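## Task

In the patch panel, find the LC plug in column 6 of 6 (counting from the left), block 6 of 10 (counting from the top), hole 1 of 4 (counting from the top). It is not latched. Press it in until it latches. Kinking any fibre, unlatching any other plug or forcing anything else can fail the task. The robot falling over or ending up tilted does fail it.

## Robot and tools

ROBOT. A Rainbow Robotics RB-Y1. It has a two-wheel drive base with rear casters, a bending torso, a head camera (head_camera) and two 7-joint arms. Each arm has a parallel gripper and a wrist camera (left_wrist_camera, right_wrist_camera) in a case that sticks out sideways and can strike things. The base is 0.58 m wide. It cannot move sideways.

FRAMES. Base frame: origin on the floor midway between the drive wheels; x forward, y left, z up; metres. left_hand and right_hand in the results are the point between that gripper's pads, in the base frame. Fingers point along the hand's -z axis and close along its x axis. Odometry frame: the base frame as it was at scene start. base_odometry counts wheel turns only, so slip and bumps make it wrong. Heading is in rad, positive to the left.

move. Every argument is optional. The action is built from these:
- base: one object {x_m_s, turn_rad_s, for_s}. These are velocities, not positions. x_m_s is forward speed in m/s, 0.005 to 0.4 in magnitude, negative for reverse. turn_rad_s is turning speed in rad/s, 0.02 to 1.509 in magnitude, positive to the left. for_s is 0.1 to 5 s. Anything left out is 0. Distance travelled is roughly speed times for_s. Acceleration is 0.4 m/s² (0.5 rad/s² when turning), so the base coasts on a little after for_s ends.
- joints: one flat object that maps joint names to absolute target angles in rad (grippers in m of opening, 0 to 0.1). Torso: torso_squat_rad 0 to 1.2, torso_shift_rad -0.3 to 0.6, torso_pitch_rad -0.2 to 1.4 (positive leans forward), torso_yaw_rad -1.5 to 1.5. Arms: left_/right_ shoulder_pitch, shoulder_roll (left 0 to 3.141, right -3.141 to 0; these lift the arm outward), shoulder_yaw, elbow (-2.617 to 0.01), forearm_roll, wrist_pitch, hand_roll, gripper_m. Head: head_pan_rad ±0.523 and head_tilt_rad -0.35 to 1.57 (positive looks down). The torso also has combined limits. Breaking one leaves the torso "off_target".
- target: an absolute pose for one hand, {side: "left"|"right", x, y, z in m in the base frame (-3 to 3), quat_wxyz as the hand lines print it}. It is solved once into joint angles, so the hand may travel on an arc. For long moves, go through several short steps. It cannot be combined with base or joints.
- min_time_s (0.1 to 8): the slowest allowed duration for arm, head and torso motions.
- contact_limits: {left_gripper_m, right_gripper_m} in mA, 200 to 672.5. These cap the gripper current and stay set until changed.
- cameras: a list of camera names, or "all". [] returns no images.
- blocking: false makes the call return within about 0.5 s while motion continues. Use wait to check on it.
A call with an unknown key is invalid. An out-of-range value is refused, and the rest of the reply's moves are skipped.

wait {seconds 0 to 10, cameras}: lets time pass and returns the state. stop {cameras}: brakes all motion in progress. zoom_image {camera, region [x0,y0,x1,y1] in pixels, at most 504 by 504}: a closer view of that camera's latest image. Head images are 896x504; wrist images are 644x364. read_manual: licence text only. finished_scene {scene: 1 or 2}: ends the scene, which cannot be undone. The plug must stay latched without the robot. Calls after it in the same reply go to the next scene, whose task appears in its result.

RESULT LINES. "move": "done", or the worst status among the motions. left_hand_status/right_hand_status: "reached" (within 10 mm and 2°), "short" with the error, or "refused" with a reason. joint_status and base_status: "done", "moving", "off_target" (stopped away from the target and possibly still pushing), "stopped", "time_out", "contact_stop" (torso only), "limit_stop_at_<name>" (a self-collision guard or limit), "not_followed" (the arm command was held back because it would hit the arm itself or the other arm; look for a "cause:" line), "torque_fault", or "limit_stop_at_motor_heat". After a timeout or contact stop, the whole torso or arm group holds where it stopped. on_its_own reports what the robot did that you did not command. lidar_m: 12 distances in 30° sectors, starting straight ahead and going counter-clockwise, measured at 0.23 m height; "-" means nothing seen. wheel_motors_off is 1 while the wheels are cut out, which happens after stalling against something. motor_effort is wheel effort in %, with the peak in brackets. Joint torques and External joint torques are in arm joint order. The external values estimate how hard outside forces push back, which is useful for feeling plug contact. Wrist force/torque are raw readings on the hand axes, with offsets of up to 16 N. MOTOR HOT appears at 65 °C; at 80 °C the arm brakes for 30 to 60 s.

TIMING.

AVOID. Do not let the two arms collide or press on each other; this includes grippers, fingers and camera cases. A hard press ends the scene. Contact torque at an arm joint's load limit (elbow 33.1 N m, wrist joints 23) freezes the robot for 10 s. Push plugs gently with the fingertips, moving along the plug's insertion axis, and do not snag or bend fibres or brush neighbouring plugs. The base does not stop when it hits furniture. Drive slowly near the rack, and do not let the body catch on edges or carry weight far forward; the robot can tip over. Keep the torso inside its limits.

Each tool is called after "Request:" as name([rows], argument=value, ...), one row to a line, values as JSON.

## Session

Request:
move()

Scene clock: 0.00 s.
Joint torques (N m): no reading
External joint torques (N m): no reading
Wrist force (N): no reading
Wrist torque (N m): no reading
Wrist force, peak (N): no reading
base_odometry: x=+0.000 y=+0.000 heading=+0.000
lidar_m: 1.62 1.25 2.22 2.10 2.17 2.90 4.20 3.64 2.63 2.51 2.39 1.41
base_status: not commanded
joint_positions: torso_squat_rad=+0.350 torso_shift_rad=+0.000 torso_pitch_rad=+0.000 torso_yaw_rad=+0.000 left_shoulder_pitch_rad=-0.033 left_shoulder_roll_rad=+0.029 left_shoulder_yaw_rad=-0.025 left_elbow_rad=-0.209 left_forearm_roll_rad=+0.039 left_wrist_pitch_rad=+0.011 left_hand_roll_rad=-0.013 left_gripper_m=+0.101 right_shoulder_pitch_rad=+0.005 right_shoulder_roll_rad=-0.035 right_shoulder_yaw_rad=+0.028 right_elbow_rad=-0.255 right_forearm_roll_rad=-0.044 right_wrist_pitch_rad=+0.002 right_hand_roll_rad=-0.014 right_gripper_m=+0.099 head_pan_rad=+0.000 head_tilt_rad=+0.400
joint_status: not commanded
wheel_motors_off: 0
motor_effort: left_wheel=+0 right_wheel=+3
chest: x=-0.2280 y=-0.0010 z=+1.2475 quat_wxyz=(+1.000, +0.001, +0.000, +0.000) (m; base frame)
left_hand: x=-0.1051 y=+0.2381 z=+0.5727 quat_wxyz=(+0.993, +0.012, -0.114, -0.006) (m; base frame)
right_hand: x=-0.1083 y=-0.2429 z=+0.5722 quat_wxyz=(+0.992, -0.011, -0.124, -0.013) (m; base frame)
pictures: head_camera, left_wrist_camera, right_wrist_camera

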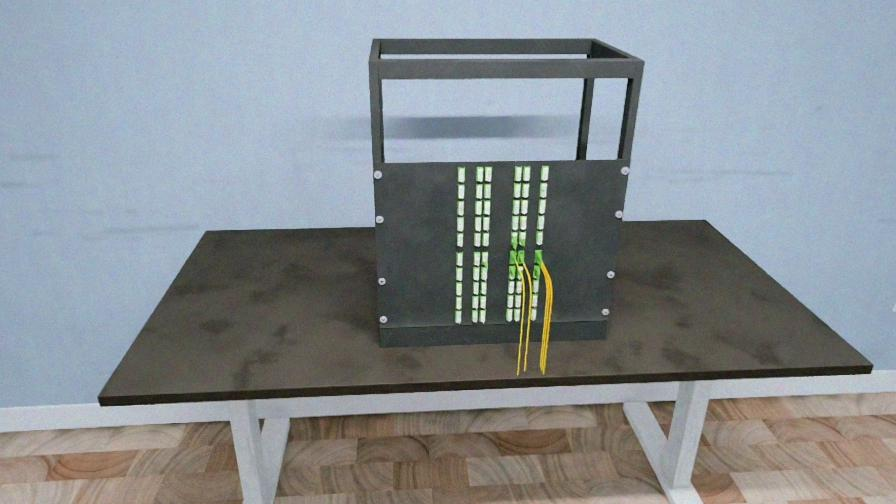

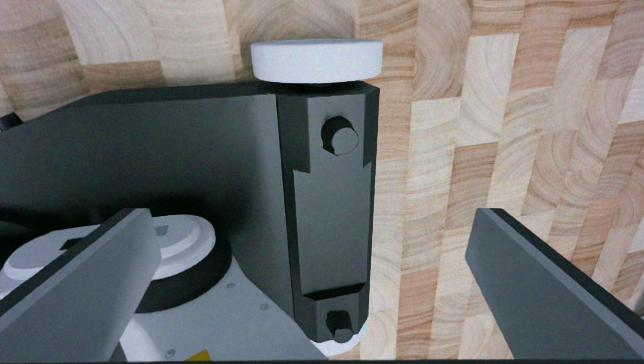

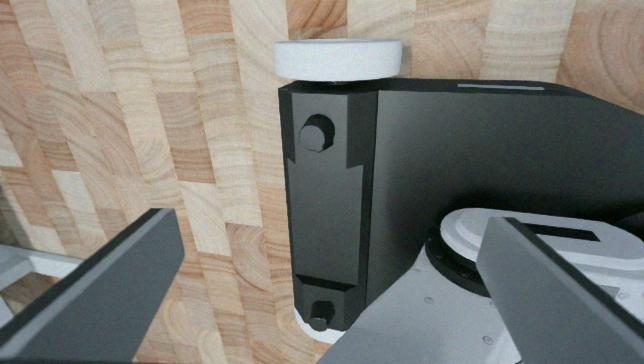

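Request:
zoom_image(camera="head_camera", region=[440, 150, 580, 390])

Request:
zoom_image(camera="head_camera", region=[500, 225, 570, 290])

Scaled by 2.100 from the camera's 896x504 image, which has a finer 1280x720 frame.

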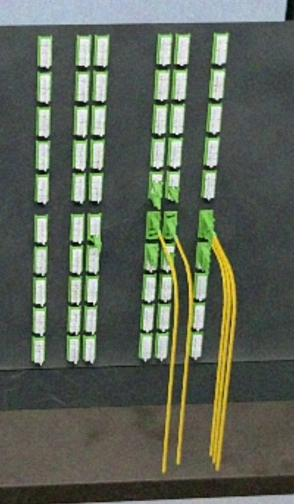

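Scaled by 7.200 from the camera's 896x504 image, which has a finer 1280x720 frame.

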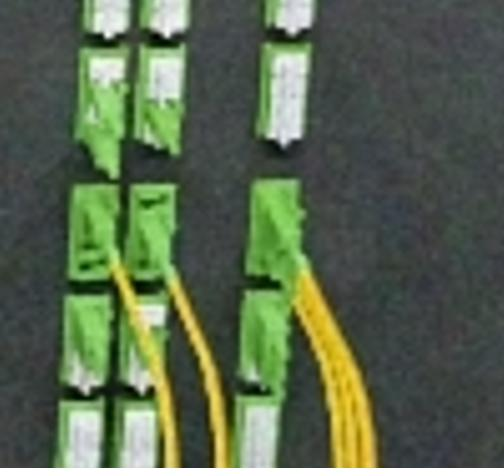

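Request:
move(base={"x_m_s":0.2,"for_s":1.25}, joints={"right_shoulder_roll_rad":-0.25,"right_elbow_rad":-2.2,"right_shoulder_pitch_rad":0.3,"right_wrist_pitch_rad":0.3,"left_gripper_m":0.0}, min_time_s=2)

Request:
zoom_image(camera="head_camera", region=[450, 150, 650, 350])

Scene clock: 4.17 s.
Joint torques (N m): left_arm=[-3.19 0.91 -0.42 -1.13 -0.13 -0.69 0.08] | right_arm=[-4.83 -4.26 -2.56 -10.08 0.34 -1.88 0.22]
External joint torques (N m): left_arm=[0.18 -0.07 -0.5 0.28 -0.14 -0.12 0.09] | right_arm=[0.93 -0.75 0.14 -0.4 0.02 -0.04 0.17]
Wrist force (N): left_arm=[-4.7 2.3 -6.6] | right_arm=[-6.6 -2.8 -1.2]
Wrist torque (N m): left_arm=[-0.19 -0.62 0.05] | right_arm=[0.08 -0.69 -0.25]
Wrist force, peak (N): left_arm=[-4.5 2.5 -7.3] | right_arm=[-4.4 -3.8 -7.5]
move: done
base_odometry: x=+0.253 y=+0.000 heading=-0.001
lidar_m: 1.36 1.02 1.89 2.11 2.18 2.92 4.45 3.63 2.63 2.49 2.02 1.21
base_status: done (sent for 1.27 of 1.27 s)
joint_positions: torso_squat_rad=+0.350 torso_shift_rad=+0.000 torso_pitch_rad=+0.000 torso_yaw_rad=+0.000 left_shoulder_pitch_rad=-0.034 left_shoulder_roll_rad=+0.029 left_shoulder_yaw_rad=-0.025 left_elbow_rad=-0.209 left_forearm_roll_rad=+0.039 left_wrist_pitch_rad=+0.011 left_hand_roll_rad=-0.013 left_gripper_m=+0.001 right_shoulder_pitch_rad=+0.300 right_shoulder_roll_rad=-0.250 right_shoulder_yaw_rad=+0.028 right_elbow_rad=-2.200 right_forearm_roll_rad=-0.044 right_wrist_pitch_rad=+0.300 right_hand_roll_rad=-0.014 right_gripper_m=+0.099 head_pan_rad=+0.000 head_tilt_rad=+0.400
joint_status: all done
wheel_motors_off: 0
motor_effort: left_wheel=-8(19) right_wheel=+5(29)
chest: x=-0.2280 y=-0.0010 z=+1.2475 quat_wxyz=(+1.000, +0.001, +0.000, +0.000) (m; base frame)
left_hand: x=-0.1050 y=+0.2381 z=+0.5727 quat_wxyz=(+0.993, +0.012, -0.114, -0.006) (m; base frame)
right_hand: x=+0.2032 y=-0.2707 z=+1.1212 quat_wxyz=(+0.694, -0.062, -0.714, +0.072) (m; base frame)
pictures: head_camera, left_wrist_camera, right_wrist_camera

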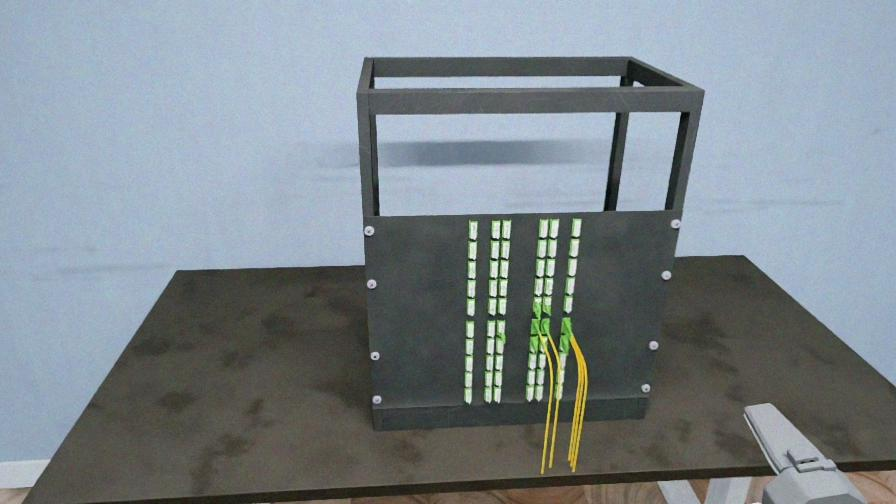

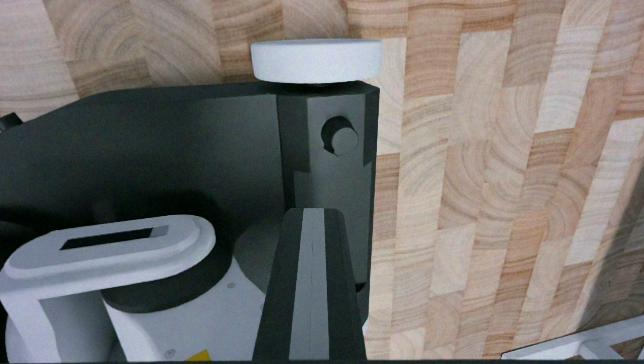

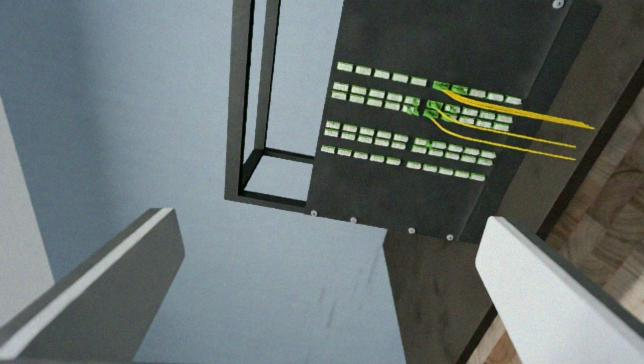

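Scaled by 2.520 from the camera's 896x504 image, which has a finer 1280x720 frame.

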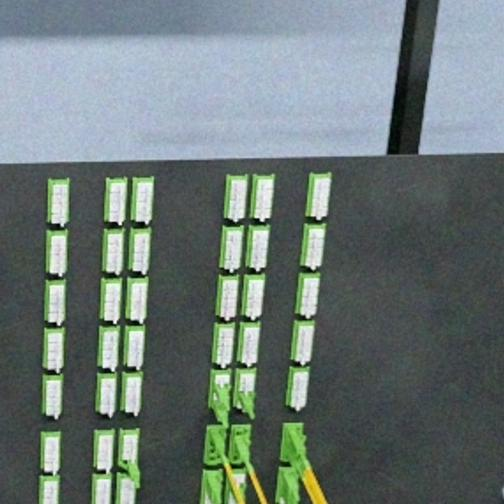

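Request:
move(base={"x_m_s":0.2,"for_s":1.4}, joints={"head_tilt_rad":0.7,"head_pan_rad":-0.3}, cameras=["head_camera"])

Request:
zoom_image(camera="head_camera", region=[350, 150, 550, 350])

Request:
move(target={"side":"right","x":0.22,"y":-0.168,"z":1.06,"quat_wxyz":[0.5,-0.5,-0.5,0.5]}, min_time_s=2)

Scene clock: 9.67 s.
Joint torques (N m): left_arm=[-3.21 1.26 -0.63 -1.11 -0.05 -0.62 0.14] | right_arm=[-5.42 -4.26 -2.78 -10.12 0.34 -1.85 0.15]
External joint torques (N m): left_arm=[0.15 0.28 -0.71 0.3 -0.06 -0.05 0.16] | right_arm=[0.33 -0.75 -0.07 -0.43 0.02 -0.01 0.1]
Wrist force (N): left_arm=[-4.2 2.2 -7.2] | right_arm=[-6.6 -2.6 -1.1]
Wrist torque (N m): left_arm=[-0.18 -0.58 0.01] | right_arm=[0.05 -0.69 -0.25]
Wrist force, peak (N): left_arm=[-4.7 2.4 -7.5] | right_arm=[-6.7 -2.9 -1.4]
move: done
base_odometry: x=+0.534 y=+0.000 heading=-0.002
lidar_m: 1.08 0.77 1.51 2.12 2.18 2.94 4.74 3.64 2.62 2.48 1.01 1.05
base_status: done (sent for 1.4 of 1.4 s)
joint_positions: torso_squat_rad=+0.350 torso_shift_rad=+0.000 torso_pitch_rad=+0.000 torso_yaw_rad=+0.000 left_shoulder_pitch_rad=-0.034 left_shoulder_roll_rad=+0.029 left_shoulder_yaw_rad=-0.025 left_elbow_rad=-0.209 left_forearm_roll_rad=+0.039 left_wrist_pitch_rad=+0.011 left_hand_roll_rad=-0.013 left_gripper_m=+0.001 right_shoulder_pitch_rad=+0.300 right_shoulder_roll_rad=-0.250 right_shoulder_yaw_rad=+0.028 right_elbow_rad=-2.200 right_forearm_roll_rad=-0.044 right_wrist_pitch_rad=+0.300 right_hand_roll_rad=-0.014 right_gripper_m=+0.099 head_pan_rad=-0.300 head_tilt_rad=+0.700
joint_status: all done
wheel_motors_off: 0
motor_effort: left_wheel=-8(20) right_wheel=+6(24)
chest: x=-0.2280 y=-0.0010 z=+1.2475 quat_wxyz=(+1.000, +0.001, +0.000, +0.000) (m; base frame)
left_hand: x=-0.1050 y=+0.2381 z=+0.5727 quat_wxyz=(+0.993, +0.012, -0.114, -0.006) (m; base frame)
right_hand: x=+0.2032 y=-0.2707 z=+1.1211 quat_wxyz=(+0.694, -0.062, -0.714, +0.072) (m; base frame)
pictures: head_camera

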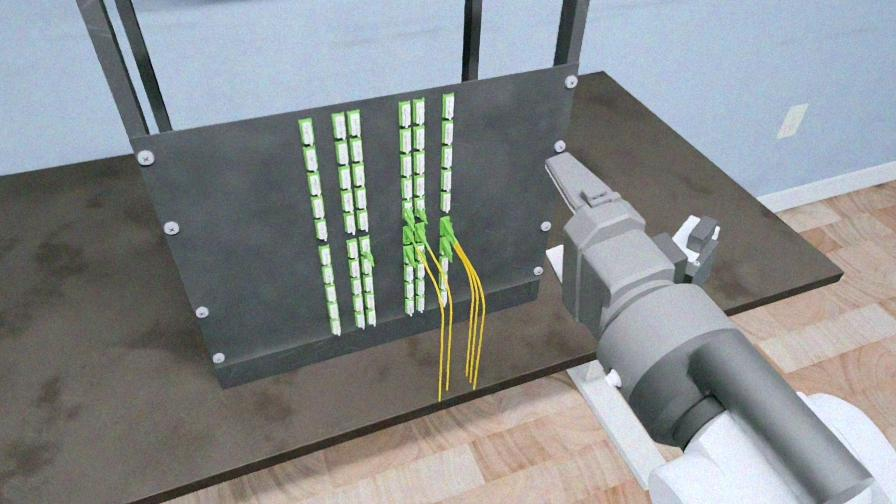

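Scaled by 2.520 from the camera's 896x504 image, which has a finer 1280x720 frame.

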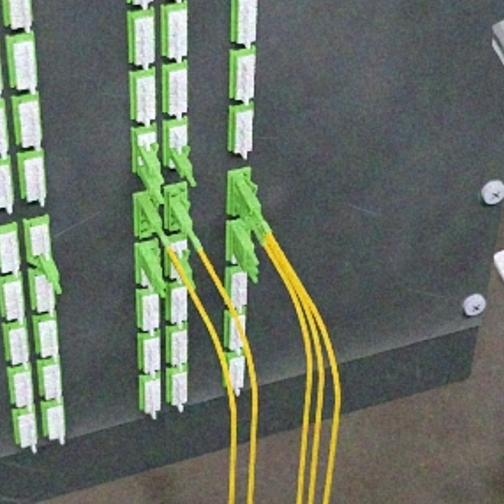

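Scene clock: 12.00 s.
Joint torques (N m): left_arm=[-3.33 1.12 -0.56 -1.15 -0.06 -0.71 0.15] | right_arm=[-7.81 2.74 0.12 -10.04 0.65 -1.52 0.23]
External joint torques (N m): left_arm=[0.03 0.14 -0.64 0.26 -0.07 -0.14 0.16] | right_arm=[-1.03 1 0.09 0.02 0.19 -0.26 0.24]
Wrist force (N): left_arm=[-4.2 2.5 -6.8] | right_arm=[-0.7 2.9 -1.1]
Wrist torque (N m): left_arm=[-0.20 -0.56 0.04] | right_arm=[-0.31 -0.40 -0.17]
Wrist force, peak (N): left_arm=[-4.8 2.1 -7.3] | right_arm=[-6.6 -2.7 -1.2]
move: done
base_odometry: x=+0.534 y=+0.000 heading=-0.002
lidar_m: 1.09 0.78 1.52 2.12 2.19 2.93 4.74 3.65 2.61 2.48 1.02 1.05
base_status: not commanded
joint_positions: torso_squat_rad=+0.350 torso_shift_rad=+0.000 torso_pitch_rad=+0.000 torso_yaw_rad=+0.000 left_shoulder_pitch_rad=-0.034 left_shoulder_roll_rad=+0.029 left_shoulder_yaw_rad=-0.025 left_elbow_rad=-0.209 left_forearm_roll_rad=+0.039 left_wrist_pitch_rad=+0.011 left_hand_roll_rad=-0.013 left_gripper_m=+0.001 right_shoulder_pitch_rad=+0.246 right_shoulder_roll_rad=-0.046 right_shoulder_yaw_rad=+0.295 right_elbow_rad=-1.971 right_forearm_roll_rad=+0.876 right_wrist_pitch_rad=+0.271 right_hand_roll_rad=+0.727 right_gripper_m=+0.099 head_pan_rad=-0.300 head_tilt_rad=+0.700
joint_status: all done
wheel_motors_off: 0
motor_effort: left_wheel=-8(8) right_wheel=+7(10)
chest: x=-0.2280 y=-0.0010 z=+1.2475 quat_wxyz=(+1.000, +0.001, +0.000, +0.000) (m; base frame)
left_hand: x=-0.1050 y=+0.2381 z=+0.5727 quat_wxyz=(+0.993, +0.012, -0.114, -0.006) (m; base frame)
right_hand: x=+0.2197 y=-0.1677 z=+1.0594 quat_wxyz=(+0.502, -0.494, -0.498, +0.506) (m; base frame)
right_hand_status: reached (checked arc, planned for 2.0 s): 1 mm and 1.0 deg off.
pictures: head_camera, left_wrist_camera, right_wrist_camera

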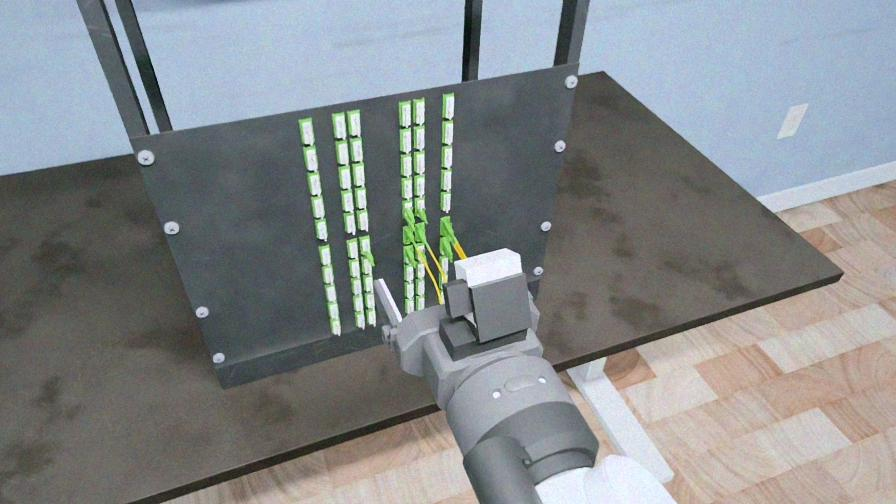

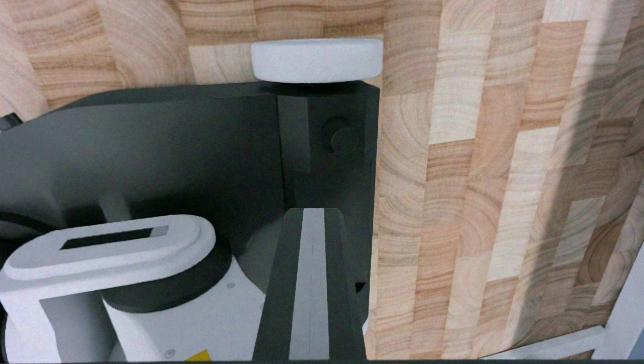

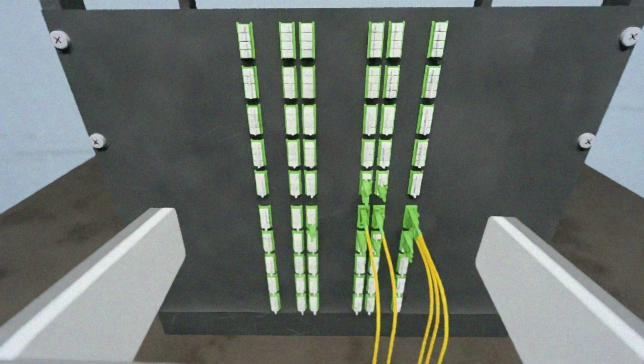

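Request:
zoom_image(camera="right_wrist_camera", region=[350, 170, 450, 270])

Request:
zoom_image(camera="right_wrist_camera", region=[220, 0, 470, 250])

Scaled by 5.040 from the camera's 644x364 image, which has a finer 1265x715 frame.

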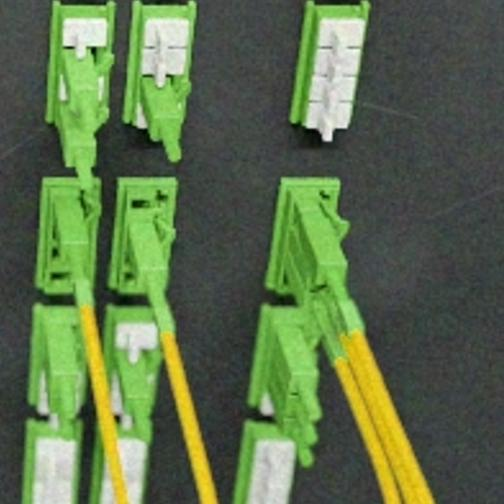

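Scaled by 2.016 from the camera's 644x364 image, which has a finer 1265x715 frame.

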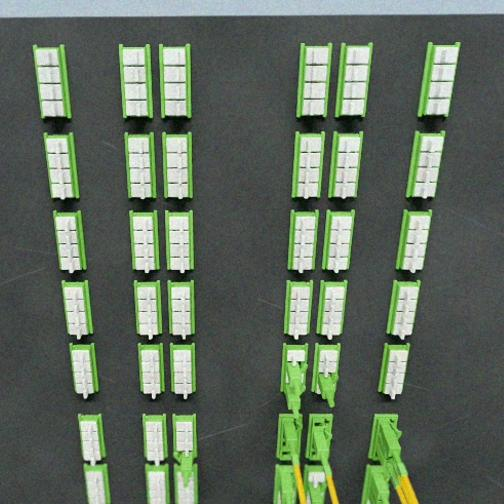

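Request:
move(target={"side":"right","x":0.26,"y":-0.235,"z":1.03,"quat_wxyz":[0.5,-0.5,-0.5,0.5]}, min_time_s=1, cameras=["head_camera","right_wrist_camera"])

Request:
zoom_image(camera="right_wrist_camera", region=[220, 100, 420, 300])

Scene clock: 21.77 s.
Joint torques (N m): left_arm=[-3.15 1.4 -0.42 -1.06 -0.07 -0.71 0.13] | right_arm=[-9.72 -2.19 -1.4 -9.96 -0.01 -1.35 -0.03]
External joint torques (N m): left_arm=[0.21 0.43 -0.5 0.35 -0.08 -0.14 0.14] | right_arm=[-0.73 -0.91 -0.22 0.06 -0.19 -0.25 -0.02]
Wrist force (N): left_arm=[-4.5 1.9 -6.8] | right_arm=[-1.1 2.9 -1.3]
Wrist torque (N m): left_arm=[-0.14 -0.63 0.04] | right_arm=[-0.33 -0.46 -0.20]
Wrist force, peak (N): left_arm=[-4.8 2.3 -7.2] | right_arm=[-1.2 3.6 -1.8]
move: done
base_odometry: x=+0.534 y=+0.000 heading=-0.002
lidar_m: 1.09 0.78 1.50 2.12 2.19 2.94 4.74 3.65 2.61 2.49 1.00 1.05
base_status: not commanded
joint_positions: torso_squat_rad=+0.350 torso_shift_rad=+0.000 torso_pitch_rad=+0.000 torso_yaw_rad=+0.000 left_shoulder_pitch_rad=-0.034 left_shoulder_roll_rad=+0.029 left_shoulder_yaw_rad=-0.025 left_elbow_rad=-0.209 left_forearm_roll_rad=+0.039 left_wrist_pitch_rad=+0.011 left_hand_roll_rad=-0.013 left_gripper_m=+0.001 right_shoulder_pitch_rad=+0.114 right_shoulder_roll_rad=-0.107 right_shoulder_yaw_rad=+0.086 right_elbow_rad=-1.728 right_forearm_roll_rad=+0.850 right_wrist_pitch_rad=+0.076 right_hand_roll_rad=+0.624 right_gripper_m=+0.099 head_pan_rad=-0.300 head_tilt_rad=+0.700
joint_status: all done
wheel_motors_off: 0
motor_effort: left_wheel=-8(8) right_wheel=+6(10)
chest: x=-0.2280 y=-0.0010 z=+1.2475 quat_wxyz=(+1.000, +0.001, +0.000, +0.000) (m; base frame)
left_hand: x=-0.1050 y=+0.2381 z=+0.5727 quat_wxyz=(+0.993, +0.012, -0.114, -0.006) (m; base frame)
right_hand: x=+0.2597 y=-0.2347 z=+1.0296 quat_wxyz=(+0.501, -0.499, -0.499, +0.501) (m; base frame)
right_hand_status: reached (checked arc, planned for 1.0 s): 1 mm and 0.2 deg off.
pictures: head_camera, right_wrist_camera

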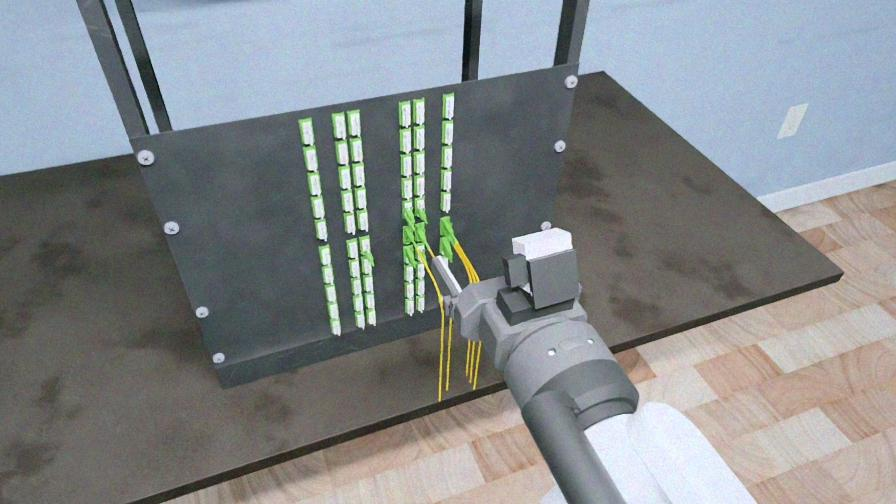

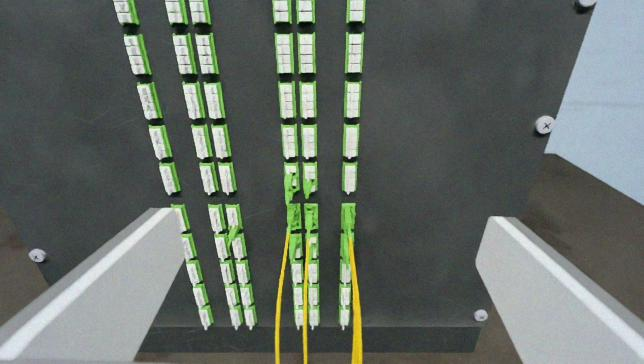

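Scaled by 2.520 from the camera's 644x364 image, which has a finer 1265x715 frame.

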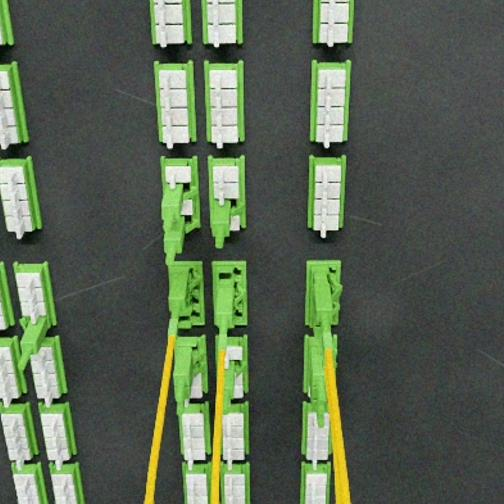

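Request:
move(target={"side":"right","x":0.28,"y":-0.25,"z":0.97,"quat_wxyz":[0.5,-0.5,-0.5,0.5]}, min_time_s=1, cameras=["head_camera","right_wrist_camera"])

Request:
zoom_image(camera="right_wrist_camera", region=[250, 100, 400, 250])

Scene clock: 24.37 s.
Joint torques (N m): left_arm=[-3.19 1.27 -0.64 -1.18 -0.1 -0.64 0.1] | right_arm=[-11.24 0.01 -0.68 -9.61 -0.09 -1.7 0.13]
External joint torques (N m): left_arm=[0.18 0.29 -0.72 0.23 -0.11 -0.07 0.12] | right_arm=[-0.69 1.43 -0.7 0.02 0.01 -0.11 0.13]
Wrist force (N): left_arm=[-4.6 2.2 -6.3] | right_arm=[-1.1 2.7 -1.6]
Wrist torque (N m): left_arm=[-0.20 -0.60 0.02] | right_arm=[-0.25 -0.47 -0.18]
Wrist force, peak (N): left_arm=[-4.7 2.4 -7.0] | right_arm=[-0.9 3.4 -2.0]
move: done
base_odometry: x=+0.534 y=+0.000 heading=-0.002
lidar_m: 1.08 0.78 1.51 2.12 2.19 2.93 4.73 3.65 2.60 2.49 1.00 1.05
base_status: not commanded
joint_positions: torso_squat_rad=+0.350 torso_shift_rad=+0.000 torso_pitch_rad=+0.000 torso_yaw_rad=+0.000 left_shoulder_pitch_rad=-0.034 left_shoulder_roll_rad=+0.029 left_shoulder_yaw_rad=-0.025 left_elbow_rad=-0.209 left_forearm_roll_rad=+0.039 left_wrist_pitch_rad=+0.011 left_hand_roll_rad=-0.013 left_gripper_m=+0.001 right_shoulder_pitch_rad=-0.011 right_shoulder_roll_rad=+0.000 right_shoulder_yaw_rad=-0.119 right_elbow_rad=-1.366 right_forearm_roll_rad=+0.586 right_wrist_pitch_rad=-0.223 right_hand_roll_rad=+0.999 right_gripper_m=+0.099 head_pan_rad=-0.300 head_tilt_rad=+0.700
joint_status: all done
wheel_motors_off: 0
motor_effort: left_wheel=-8(8) right_wheel=+7(9)
chest: x=-0.2280 y=-0.0010 z=+1.2475 quat_wxyz=(+1.000, +0.001, +0.000, +0.000) (m; base frame)
left_hand: x=-0.1050 y=+0.2381 z=+0.5727 quat_wxyz=(+0.993, +0.012, -0.114, -0.006) (m; base frame)
right_hand: x=+0.2799 y=-0.2504 z=+0.9699 quat_wxyz=(+0.500, -0.496, -0.500, +0.504) (m; base frame)
right_hand_status: reached (checked arc, planned for 1.0 s): 0 mm and 0.6 deg off.
pictures: head_camera, right_wrist_camera

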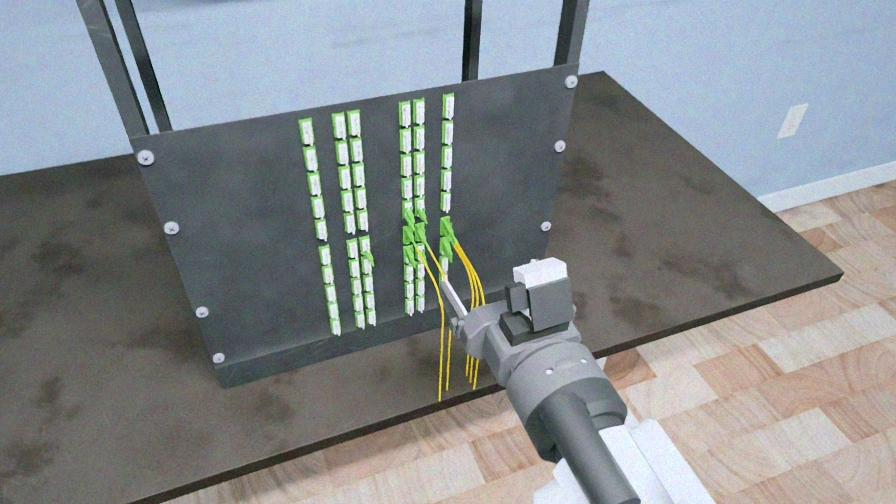

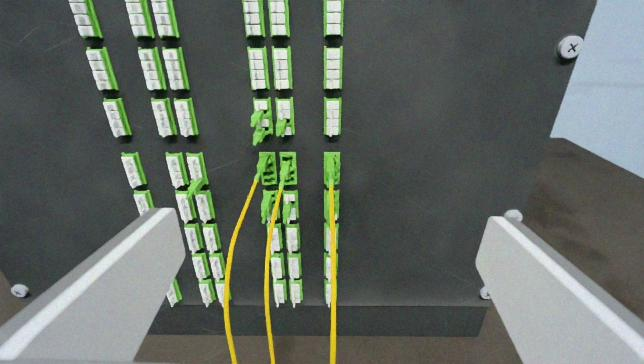

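Scaled by 3.360 from the camera's 644x364 image, which has a finer 1265x715 frame.

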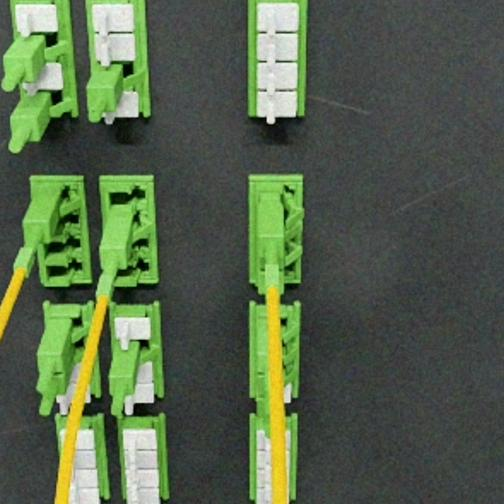

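Request:
move(target={"side":"right","x":0.355,"y":-0.262,"z":0.93,"quat_wxyz":[0.5,-0.5,-0.5,0.5]}, min_time_s=1.5, cameras=["head_camera","right_wrist_camera"])

Request:
zoom_image(camera="right_wrist_camera", region=[240, 60, 400, 220])

Request:
zoom_image(camera="head_camera", region=[390, 190, 490, 290])

Scene clock: 27.60 s.
Joint torques (N m): left_arm=[-3.2 1.19 -0.31 -1.12 -0.03 -0.68 0.14] | right_arm=[-16.1 -4.88 0.28 -7.73 -0.15 -1.85 0.2]
External joint torques (N m): left_arm=[0.17 0.21 -0.39 0.29 -0.03 -0.11 0.16] | right_arm=[0.44 -0.32 -0.4 0.22 -0.02 -0.02 0.21]
Wrist force (N): left_arm=[-4.5 2.5 -6.6] | right_arm=[-1.2 3.0 -1.6]
Wrist torque (N m): left_arm=[-0.20 -0.57 0.03] | right_arm=[-0.34 -0.49 -0.15]
Wrist force, peak (N): left_arm=[-5.0 2.4 -6.9] | right_arm=[-1.1 3.4 -1.9]
move: done
base_odometry: x=+0.533 y=+0.000 heading=-0.002
lidar_m: 1.08 0.77 1.51 2.12 2.20 2.92 4.74 3.65 2.61 2.48 1.02 1.06
base_status: not commanded
joint_positions: torso_squat_rad=+0.350 torso_shift_rad=+0.000 torso_pitch_rad=+0.000 torso_yaw_rad=+0.000 left_shoulder_pitch_rad=-0.034 left_shoulder_roll_rad=+0.029 left_shoulder_yaw_rad=-0.025 left_elbow_rad=-0.209 left_forearm_roll_rad=+0.039 left_wrist_pitch_rad=+0.011 left_hand_roll_rad=-0.013 left_gripper_m=+0.001 right_shoulder_pitch_rad=-0.511 right_shoulder_roll_rad=-0.052 right_shoulder_yaw_rad=-0.442 right_elbow_rad=-0.521 right_forearm_roll_rad=+0.454 right_wrist_pitch_rad=-0.585 right_hand_roll_rad=+1.308 right_gripper_m=+0.099 head_pan_rad=-0.300 head_tilt_rad=+0.700
joint_status: all done
wheel_motors_off: 0
motor_effort: left_wheel=-8(8) right_wheel=+6(10)
chest: x=-0.2280 y=-0.0010 z=+1.2475 quat_wxyz=(+1.000, +0.001, +0.000, +0.000) (m; base frame)
left_hand: x=-0.1050 y=+0.2381 z=+0.5727 quat_wxyz=(+0.993, +0.012, -0.114, -0.006) (m; base frame)
right_hand: x=+0.3545 y=-0.2616 z=+0.9306 quat_wxyz=(+0.503, -0.497, -0.498, +0.502) (m; base frame)
right_hand_status: reached (checked arc, planned for 1.5 s): 1 mm and 0.6 deg off.
pictures: head_camera, right_wrist_camera

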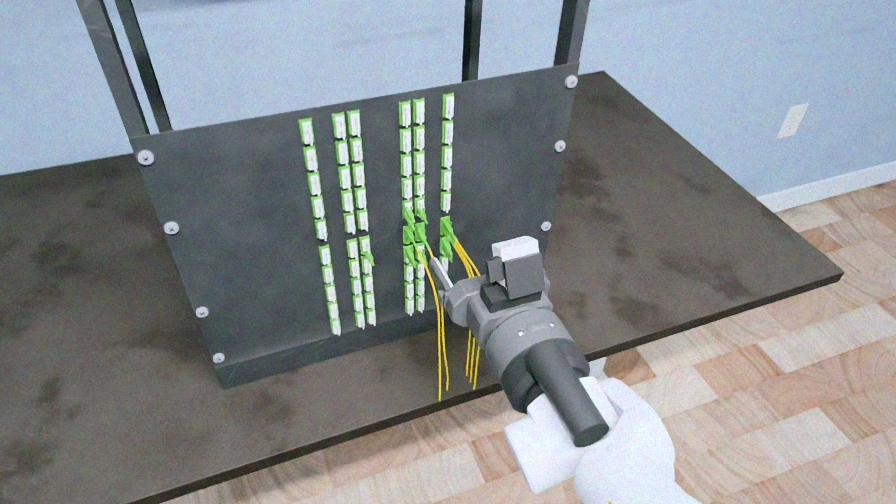

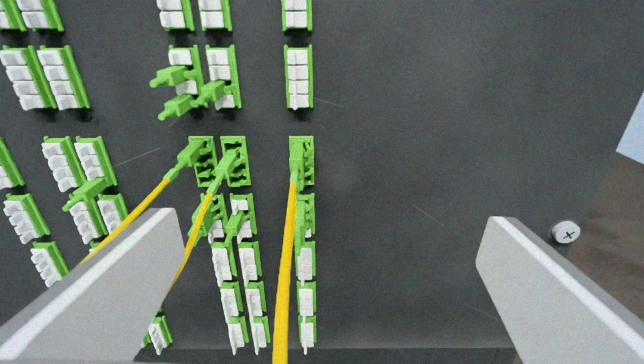

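Scaled by 3.150 from the camera's 644x364 image, which has a finer 1265x715 frame.

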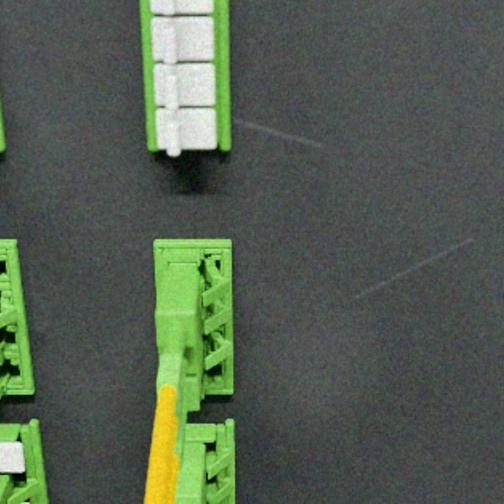

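Scaled by 5.040 from the camera's 896x504 image, which has a finer 1280x720 frame.

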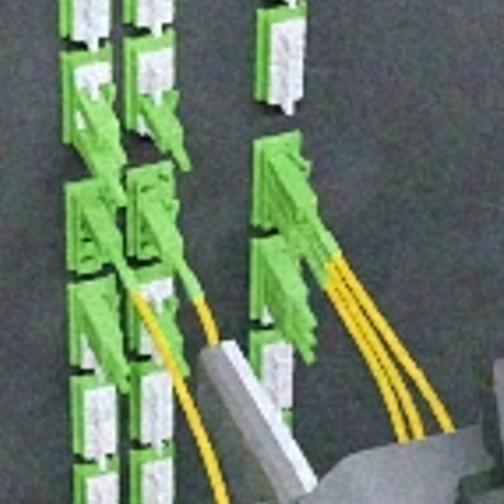

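Request:
zoom_image(camera="right_wrist_camera", region=[270, 125, 330, 205])

Scaled by 6.300 from the camera's 644x364 image, which has a finer 1265x715 frame.

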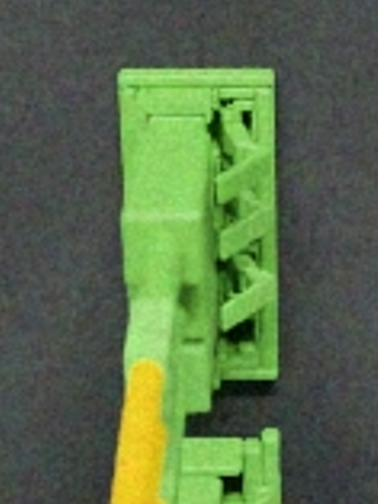

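Request:
zoom_image(camera="right_wrist_camera", region=[130, 180, 330, 364])

Request:
zoom_image(camera="head_camera", region=[390, 210, 560, 400])

Scaled by 2.520 from the camera's 644x364 image, which has a finer 1265x715 frame.

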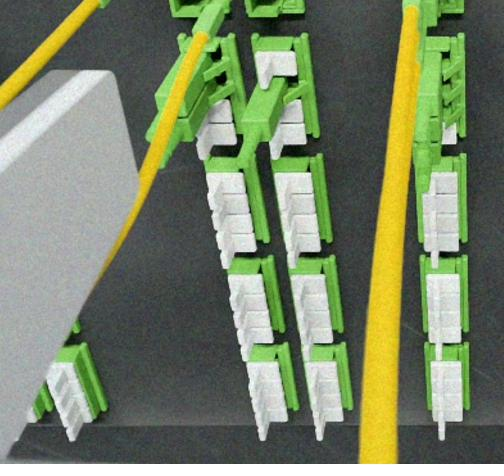

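Scaled by 2.653 from the camera's 896x504 image, which has a finer 1280x720 frame.

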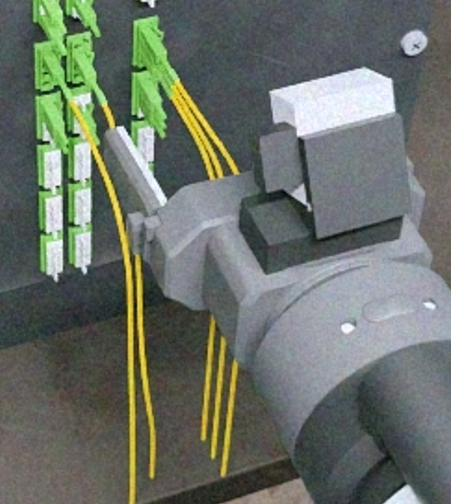

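Request:
move(target={"side":"right","x":0.27,"y":-0.262,"z":0.96,"quat_wxyz":[0.5,-0.5,-0.5,0.5]}, min_time_s=1, cameras=["right_wrist_camera"])

Request:
move(target={"side":"right","x":0.22,"y":-0.25,"z":1.09,"quat_wxyz":[0.5,-0.5,-0.5,0.5]}, min_time_s=1, cameras=["head_camera"])

Request:
zoom_image(camera="head_camera", region=[400, 190, 560, 400])

Scene clock: 36.87 s.
Joint torques (N m): left_arm=[-3.57 1.21 -0.35 -1.14 -0.15 -0.71 0.19] | right_arm=[-9.82 -1.18 -0.5 -10.53 -0.08 -1.97 0.06]
External joint torques (N m): left_arm=[-0.21 0.24 -0.43 0.27 -0.15 -0.13 0.2] | right_arm=[0.22 0.66 -0.3 -1.05 0.01 -0.29 0.07]
Wrist force (N): left_arm=[-4.5 2.2 -6.6] | right_arm=[-1.1 2.7 -1.5]
Wrist torque (N m): left_arm=[-0.19 -0.61 0.02] | right_arm=[-0.29 -0.44 -0.18]
Wrist force, peak (N): left_arm=[-4.8 2.3 -7.2] | right_arm=[-1.1 3.8 -1.6]
move: done
base_odometry: x=+0.533 y=+0.000 heading=-0.002
lidar_m: 1.09 0.77 1.51 2.11 2.19 2.93 4.73 3.66 2.61 2.49 1.01 1.05
base_status: not commanded
joint_positions: torso_squat_rad=+0.350 torso_shift_rad=+0.000 torso_pitch_rad=+0.000 torso_yaw_rad=+0.000 left_shoulder_pitch_rad=-0.034 left_shoulder_roll_rad=+0.029 left_shoulder_yaw_rad=-0.025 left_elbow_rad=-0.209 left_forearm_roll_rad=+0.039 left_wrist_pitch_rad=+0.011 left_hand_roll_rad=-0.013 left_gripper_m=+0.001 right_shoulder_pitch_rad=+0.010 right_shoulder_roll_rad=-0.018 right_shoulder_yaw_rad=-0.123 right_elbow_rad=-1.331 right_forearm_roll_rad=+0.459 right_wrist_pitch_rad=-0.282 right_hand_roll_rad=+1.110 right_gripper_m=+0.099 head_pan_rad=-0.300 head_tilt_rad=+0.700
joint_status: all done
wheel_motors_off: 0
motor_effort: left_wheel=-8(9) right_wheel=+6(10)
chest: x=-0.2280 y=-0.0010 z=+1.2475 quat_wxyz=(+1.000, +0.001, +0.000, +0.000) (m; base frame)
left_hand: x=-0.1050 y=+0.2381 z=+0.5727 quat_wxyz=(+0.993, +0.012, -0.114, -0.006) (m; base frame)
right_hand: x=+0.2695 y=-0.2620 z=+0.9599 quat_wxyz=(+0.499, -0.502, -0.501, +0.498) (m; base frame)
right_hand_status: reached (checked arc, planned for 1.1 s): 1 mm and 0.3 deg off.
pictures: right_wrist_camera

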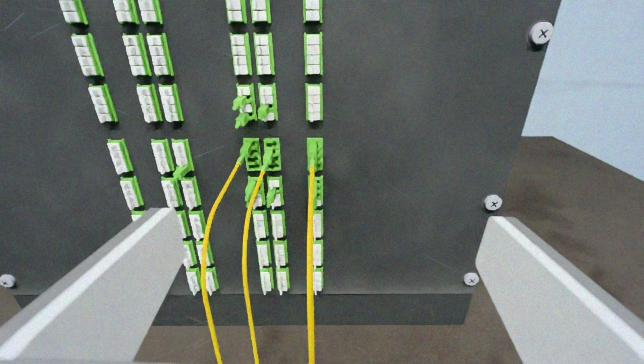

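Scene clock: 38.33 s.
Joint torques (N m): left_arm=[-3.27 1.3 -0.69 -1.06 -0.09 -0.7 0.13] | right_arm=[-6.05 -3.44 -2.9 -10.6 0.37 -1.93 0.06]
External joint torques (N m): left_arm=[0.1 0.32 -0.77 0.35 -0.09 -0.12 0.14] | right_arm=[0.7 -0.62 -0.28 -0.8 -0.06 -0.41 0.07]
Wrist force (N): left_arm=[-4.4 1.8 -6.9] | right_arm=[-1.1 2.5 -1.2]
Wrist torque (N m): left_arm=[-0.10 -0.57 0.02] | right_arm=[-0.26 -0.45 -0.15]
Wrist force, peak (N): left_arm=[-4.7 3.1 -6.8] | right_arm=[-1.0 3.9 -1.6]
move: done
base_odometry: x=+0.533 y=+0.000 heading=-0.002
lidar_m: 1.09 0.76 1.49 2.12 2.19 2.93 4.73 3.64 2.61 2.49 1.01 1.05
base_status: not commanded
joint_positions: torso_squat_rad=+0.350 torso_shift_rad=+0.000 torso_pitch_rad=+0.000 torso_yaw_rad=+0.000 left_shoulder_pitch_rad=-0.034 left_shoulder_roll_rad=+0.029 left_shoulder_yaw_rad=-0.025 left_elbow_rad=-0.209 left_forearm_roll_rad=+0.039 left_wrist_pitch_rad=+0.011 left_hand_roll_rad=-0.013 left_gripper_m=+0.001 right_shoulder_pitch_rad=+0.242 right_shoulder_roll_rad=-0.260 right_shoulder_yaw_rad=+0.142 right_elbow_rad=-2.080 right_forearm_roll_rad=+0.419 right_wrist_pitch_rad=+0.291 right_hand_roll_rad=+0.940 right_gripper_m=+0.099 head_pan_rad=-0.300 head_tilt_rad=+0.700
joint_status: all done
wheel_motors_off: 0
motor_effort: left_wheel=-7(8) right_wheel=+7(10)
chest: x=-0.2280 y=-0.0010 z=+1.2475 quat_wxyz=(+1.000, +0.001, +0.000, +0.000) (m; base frame)
left_hand: x=-0.1050 y=+0.2381 z=+0.5727 quat_wxyz=(+0.993, +0.012, -0.114, -0.006) (m; base frame)
right_hand: x=+0.2200 y=-0.2500 z=+1.0899 quat_wxyz=(+0.500, -0.500, -0.500, +0.500) (m; base frame)
right_hand_status: reached (checked arc, planned for 1.1 s): 0 mm and 0.0 deg off.
pictures: head_camera

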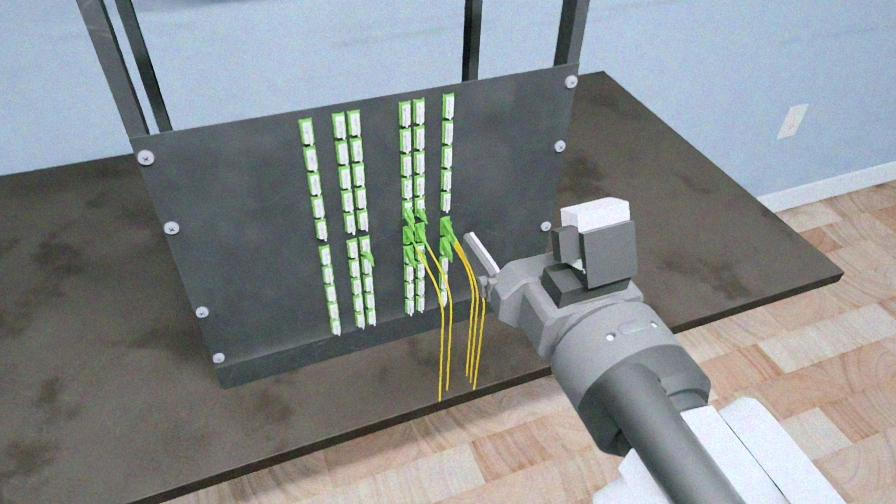

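Scaled by 2.400 from the camera's 896x504 image, which has a finer 1280x720 frame.

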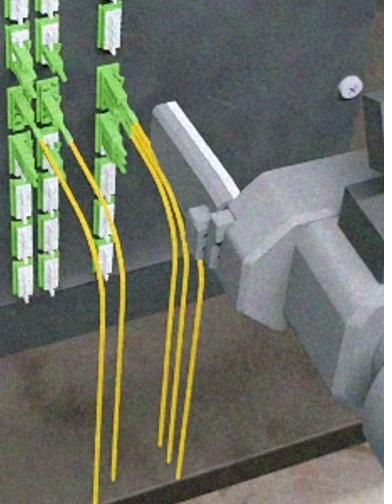

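Request:
move(base={"x_m_s":0.1,"for_s":1.0}, joints={"right_gripper_m":0.03}, cameras=[])

Request:
move(target={"side":"right","x":0.25,"y":-0.255,"z":1.06,"quat_wxyz":[0.7203,0.127,-0.1184,-0.6717]}, min_time_s=2.5, cameras=["head_camera","right_wrist_camera"])

Scene clock: 41.33 s.
Joint torques (N m): left_arm=[-3.41 1.5 -0.46 -1.13 -0.08 -0.74 0.04] | right_arm=[-6.5 -3.63 -2.8 -10.52 0.32 -1.93 0.02]
External joint torques (N m): left_arm=[-0.05 0.52 -0.54 0.28 -0.08 -0.17 0.05] | right_arm=[0.25 -0.81 -0.18 -0.71 -0.11 -0.41 0.03]
Wrist force (N): left_arm=[-4.7 1.9 -6.4] | right_arm=[-1.0 2.6 -1.2]
Wrist torque (N m): left_arm=[-0.15 -0.59 0.02] | right_arm=[-0.28 -0.42 -0.15]
Wrist force, peak (N): left_arm=[-4.1 3.0 -7.3] | right_arm=[-1.0 3.0 -1.6]
move: done
base_odometry: x=+0.634 y=-0.001 heading=-0.002
lidar_m: 0.99 0.70 1.38 2.13 2.20 2.93 4.84 3.64 2.61 2.48 0.94 1.03
base_status: done (sent for 1 of 1 s)
joint_positions: torso_squat_rad=+0.350 torso_shift_rad=+0.000 torso_pitch_rad=+0.000 torso_yaw_rad=+0.000 left_shoulder_pitch_rad=-0.034 left_shoulder_roll_rad=+0.029 left_shoulder_yaw_rad=-0.025 left_elbow_rad=-0.209 left_forearm_roll_rad=+0.039 left_wrist_pitch_rad=+0.011 left_hand_roll_rad=-0.013 left_gripper_m=+0.001 right_shoulder_pitch_rad=+0.242 right_shoulder_roll_rad=-0.260 right_shoulder_yaw_rad=+0.142 right_elbow_rad=-2.080 right_forearm_roll_rad=+0.419 right_wrist_pitch_rad=+0.291 right_hand_roll_rad=+0.940 right_gripper_m=+0.030 head_pan_rad=-0.300 head_tilt_rad=+0.700
joint_status: all done
wheel_motors_off: 0
motor_effort: left_wheel=-9(19) right_wheel=+6(21)
chest: x=-0.2279 y=-0.0010 z=+1.2475 quat_wxyz=(+1.000, +0.001, +0.000, +0.000) (m; base frame)
left_hand: x=-0.1050 y=+0.2381 z=+0.5727 quat_wxyz=(+0.993, +0.012, -0.114, -0.006) (m; base frame)
right_hand: x=+0.2200 y=-0.2500 z=+1.0899 quat_wxyz=(+0.500, -0.500, -0.500, +0.500) (m; base frame)
pictures: none
No camera images: "cameras" was empty.

Scene clock: 44.17 s.
Joint torques (N m): left_arm=[-3.42 1.15 -0.51 -1.27 -0.08 -0.77 0.17] | right_arm=[-17.56 -3.56 0.77 -7.16 -0.02 -0.86 0.15]
External joint torques (N m): left_arm=[-0.06 0.18 -0.59 0.13 -0.09 -0.19 0.18] | right_arm=[0.13 1.19 -1.09 0.23 -0.02 -0.13 0.15]
Wrist force (N): left_arm=[-4.7 1.8 -6.7] | right_arm=[-0.9 -5.8 -7.1]
Wrist torque (N m): left_arm=[-0.16 -0.63 0.03] | right_arm=[0.19 -0.40 -0.22]
Wrist force, peak (N): left_arm=[-4.4 2.6 -7.3] | right_arm=[-1.7 -6.0 -7.3]
move: short
base_odometry: x=+0.634 y=-0.001 heading=-0.002
lidar_m: 0.98 0.68 1.37 2.12 2.19 2.94 4.83 3.64 2.61 2.48 0.94 1.04
base_status: not commanded
joint_positions: torso_squat_rad=+0.350 torso_shift_rad=+0.000 torso_pitch_rad=+0.000 torso_yaw_rad=+0.000 left_shoulder_pitch_rad=-0.034 left_shoulder_roll_rad=+0.029 left_shoulder_yaw_rad=-0.025 left_elbow_rad=-0.209 left_forearm_roll_rad=+0.039 left_wrist_pitch_rad=+0.011 left_hand_roll_rad=-0.013 left_gripper_m=+0.001 right_shoulder_pitch_rad=-0.657 right_shoulder_roll_rad=+0.000 right_shoulder_yaw_rad=-0.400 right_elbow_rad=-1.733 right_forearm_roll_rad=+0.100 right_wrist_pitch_rad=+1.919 right_hand_roll_rad=-1.299 right_gripper_m=+0.030 head_pan_rad=-0.300 head_tilt_rad=+0.700
joint_status: all done
wheel_motors_off: 0
motor_effort: left_wheel=-8(8) right_wheel=+5(9)
chest: x=-0.2280 y=-0.0010 z=+1.2475 quat_wxyz=(+1.000, +0.001, +0.000, +0.000) (m; base frame)
left_hand: x=-0.1050 y=+0.2381 z=+0.5727 quat_wxyz=(+0.993, +0.012, -0.114, -0.006) (m; base frame)
right_hand: x=+0.2505 y=-0.2552 z=+1.0593 quat_wxyz=(+0.715, +0.143, -0.146, -0.669) (m; base frame)
right_hand_status: short (checked arc, as near as the solve gets, planned for 2.5 s): 1 mm and 3.7 deg off. The place is met; only the turn is off.
pictures: head_camera, right_wrist_camera

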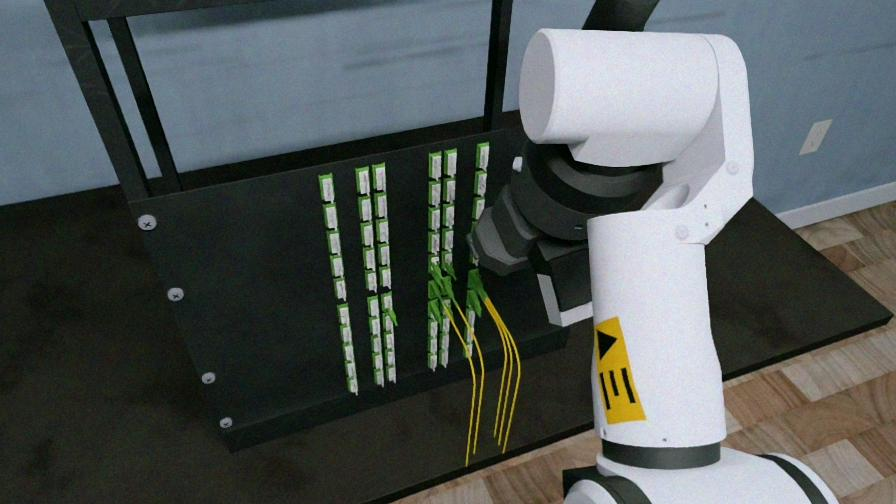

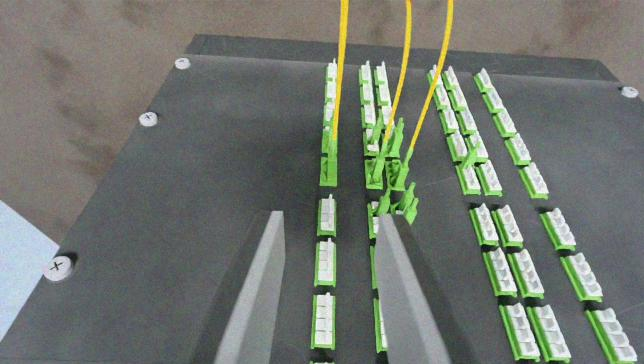

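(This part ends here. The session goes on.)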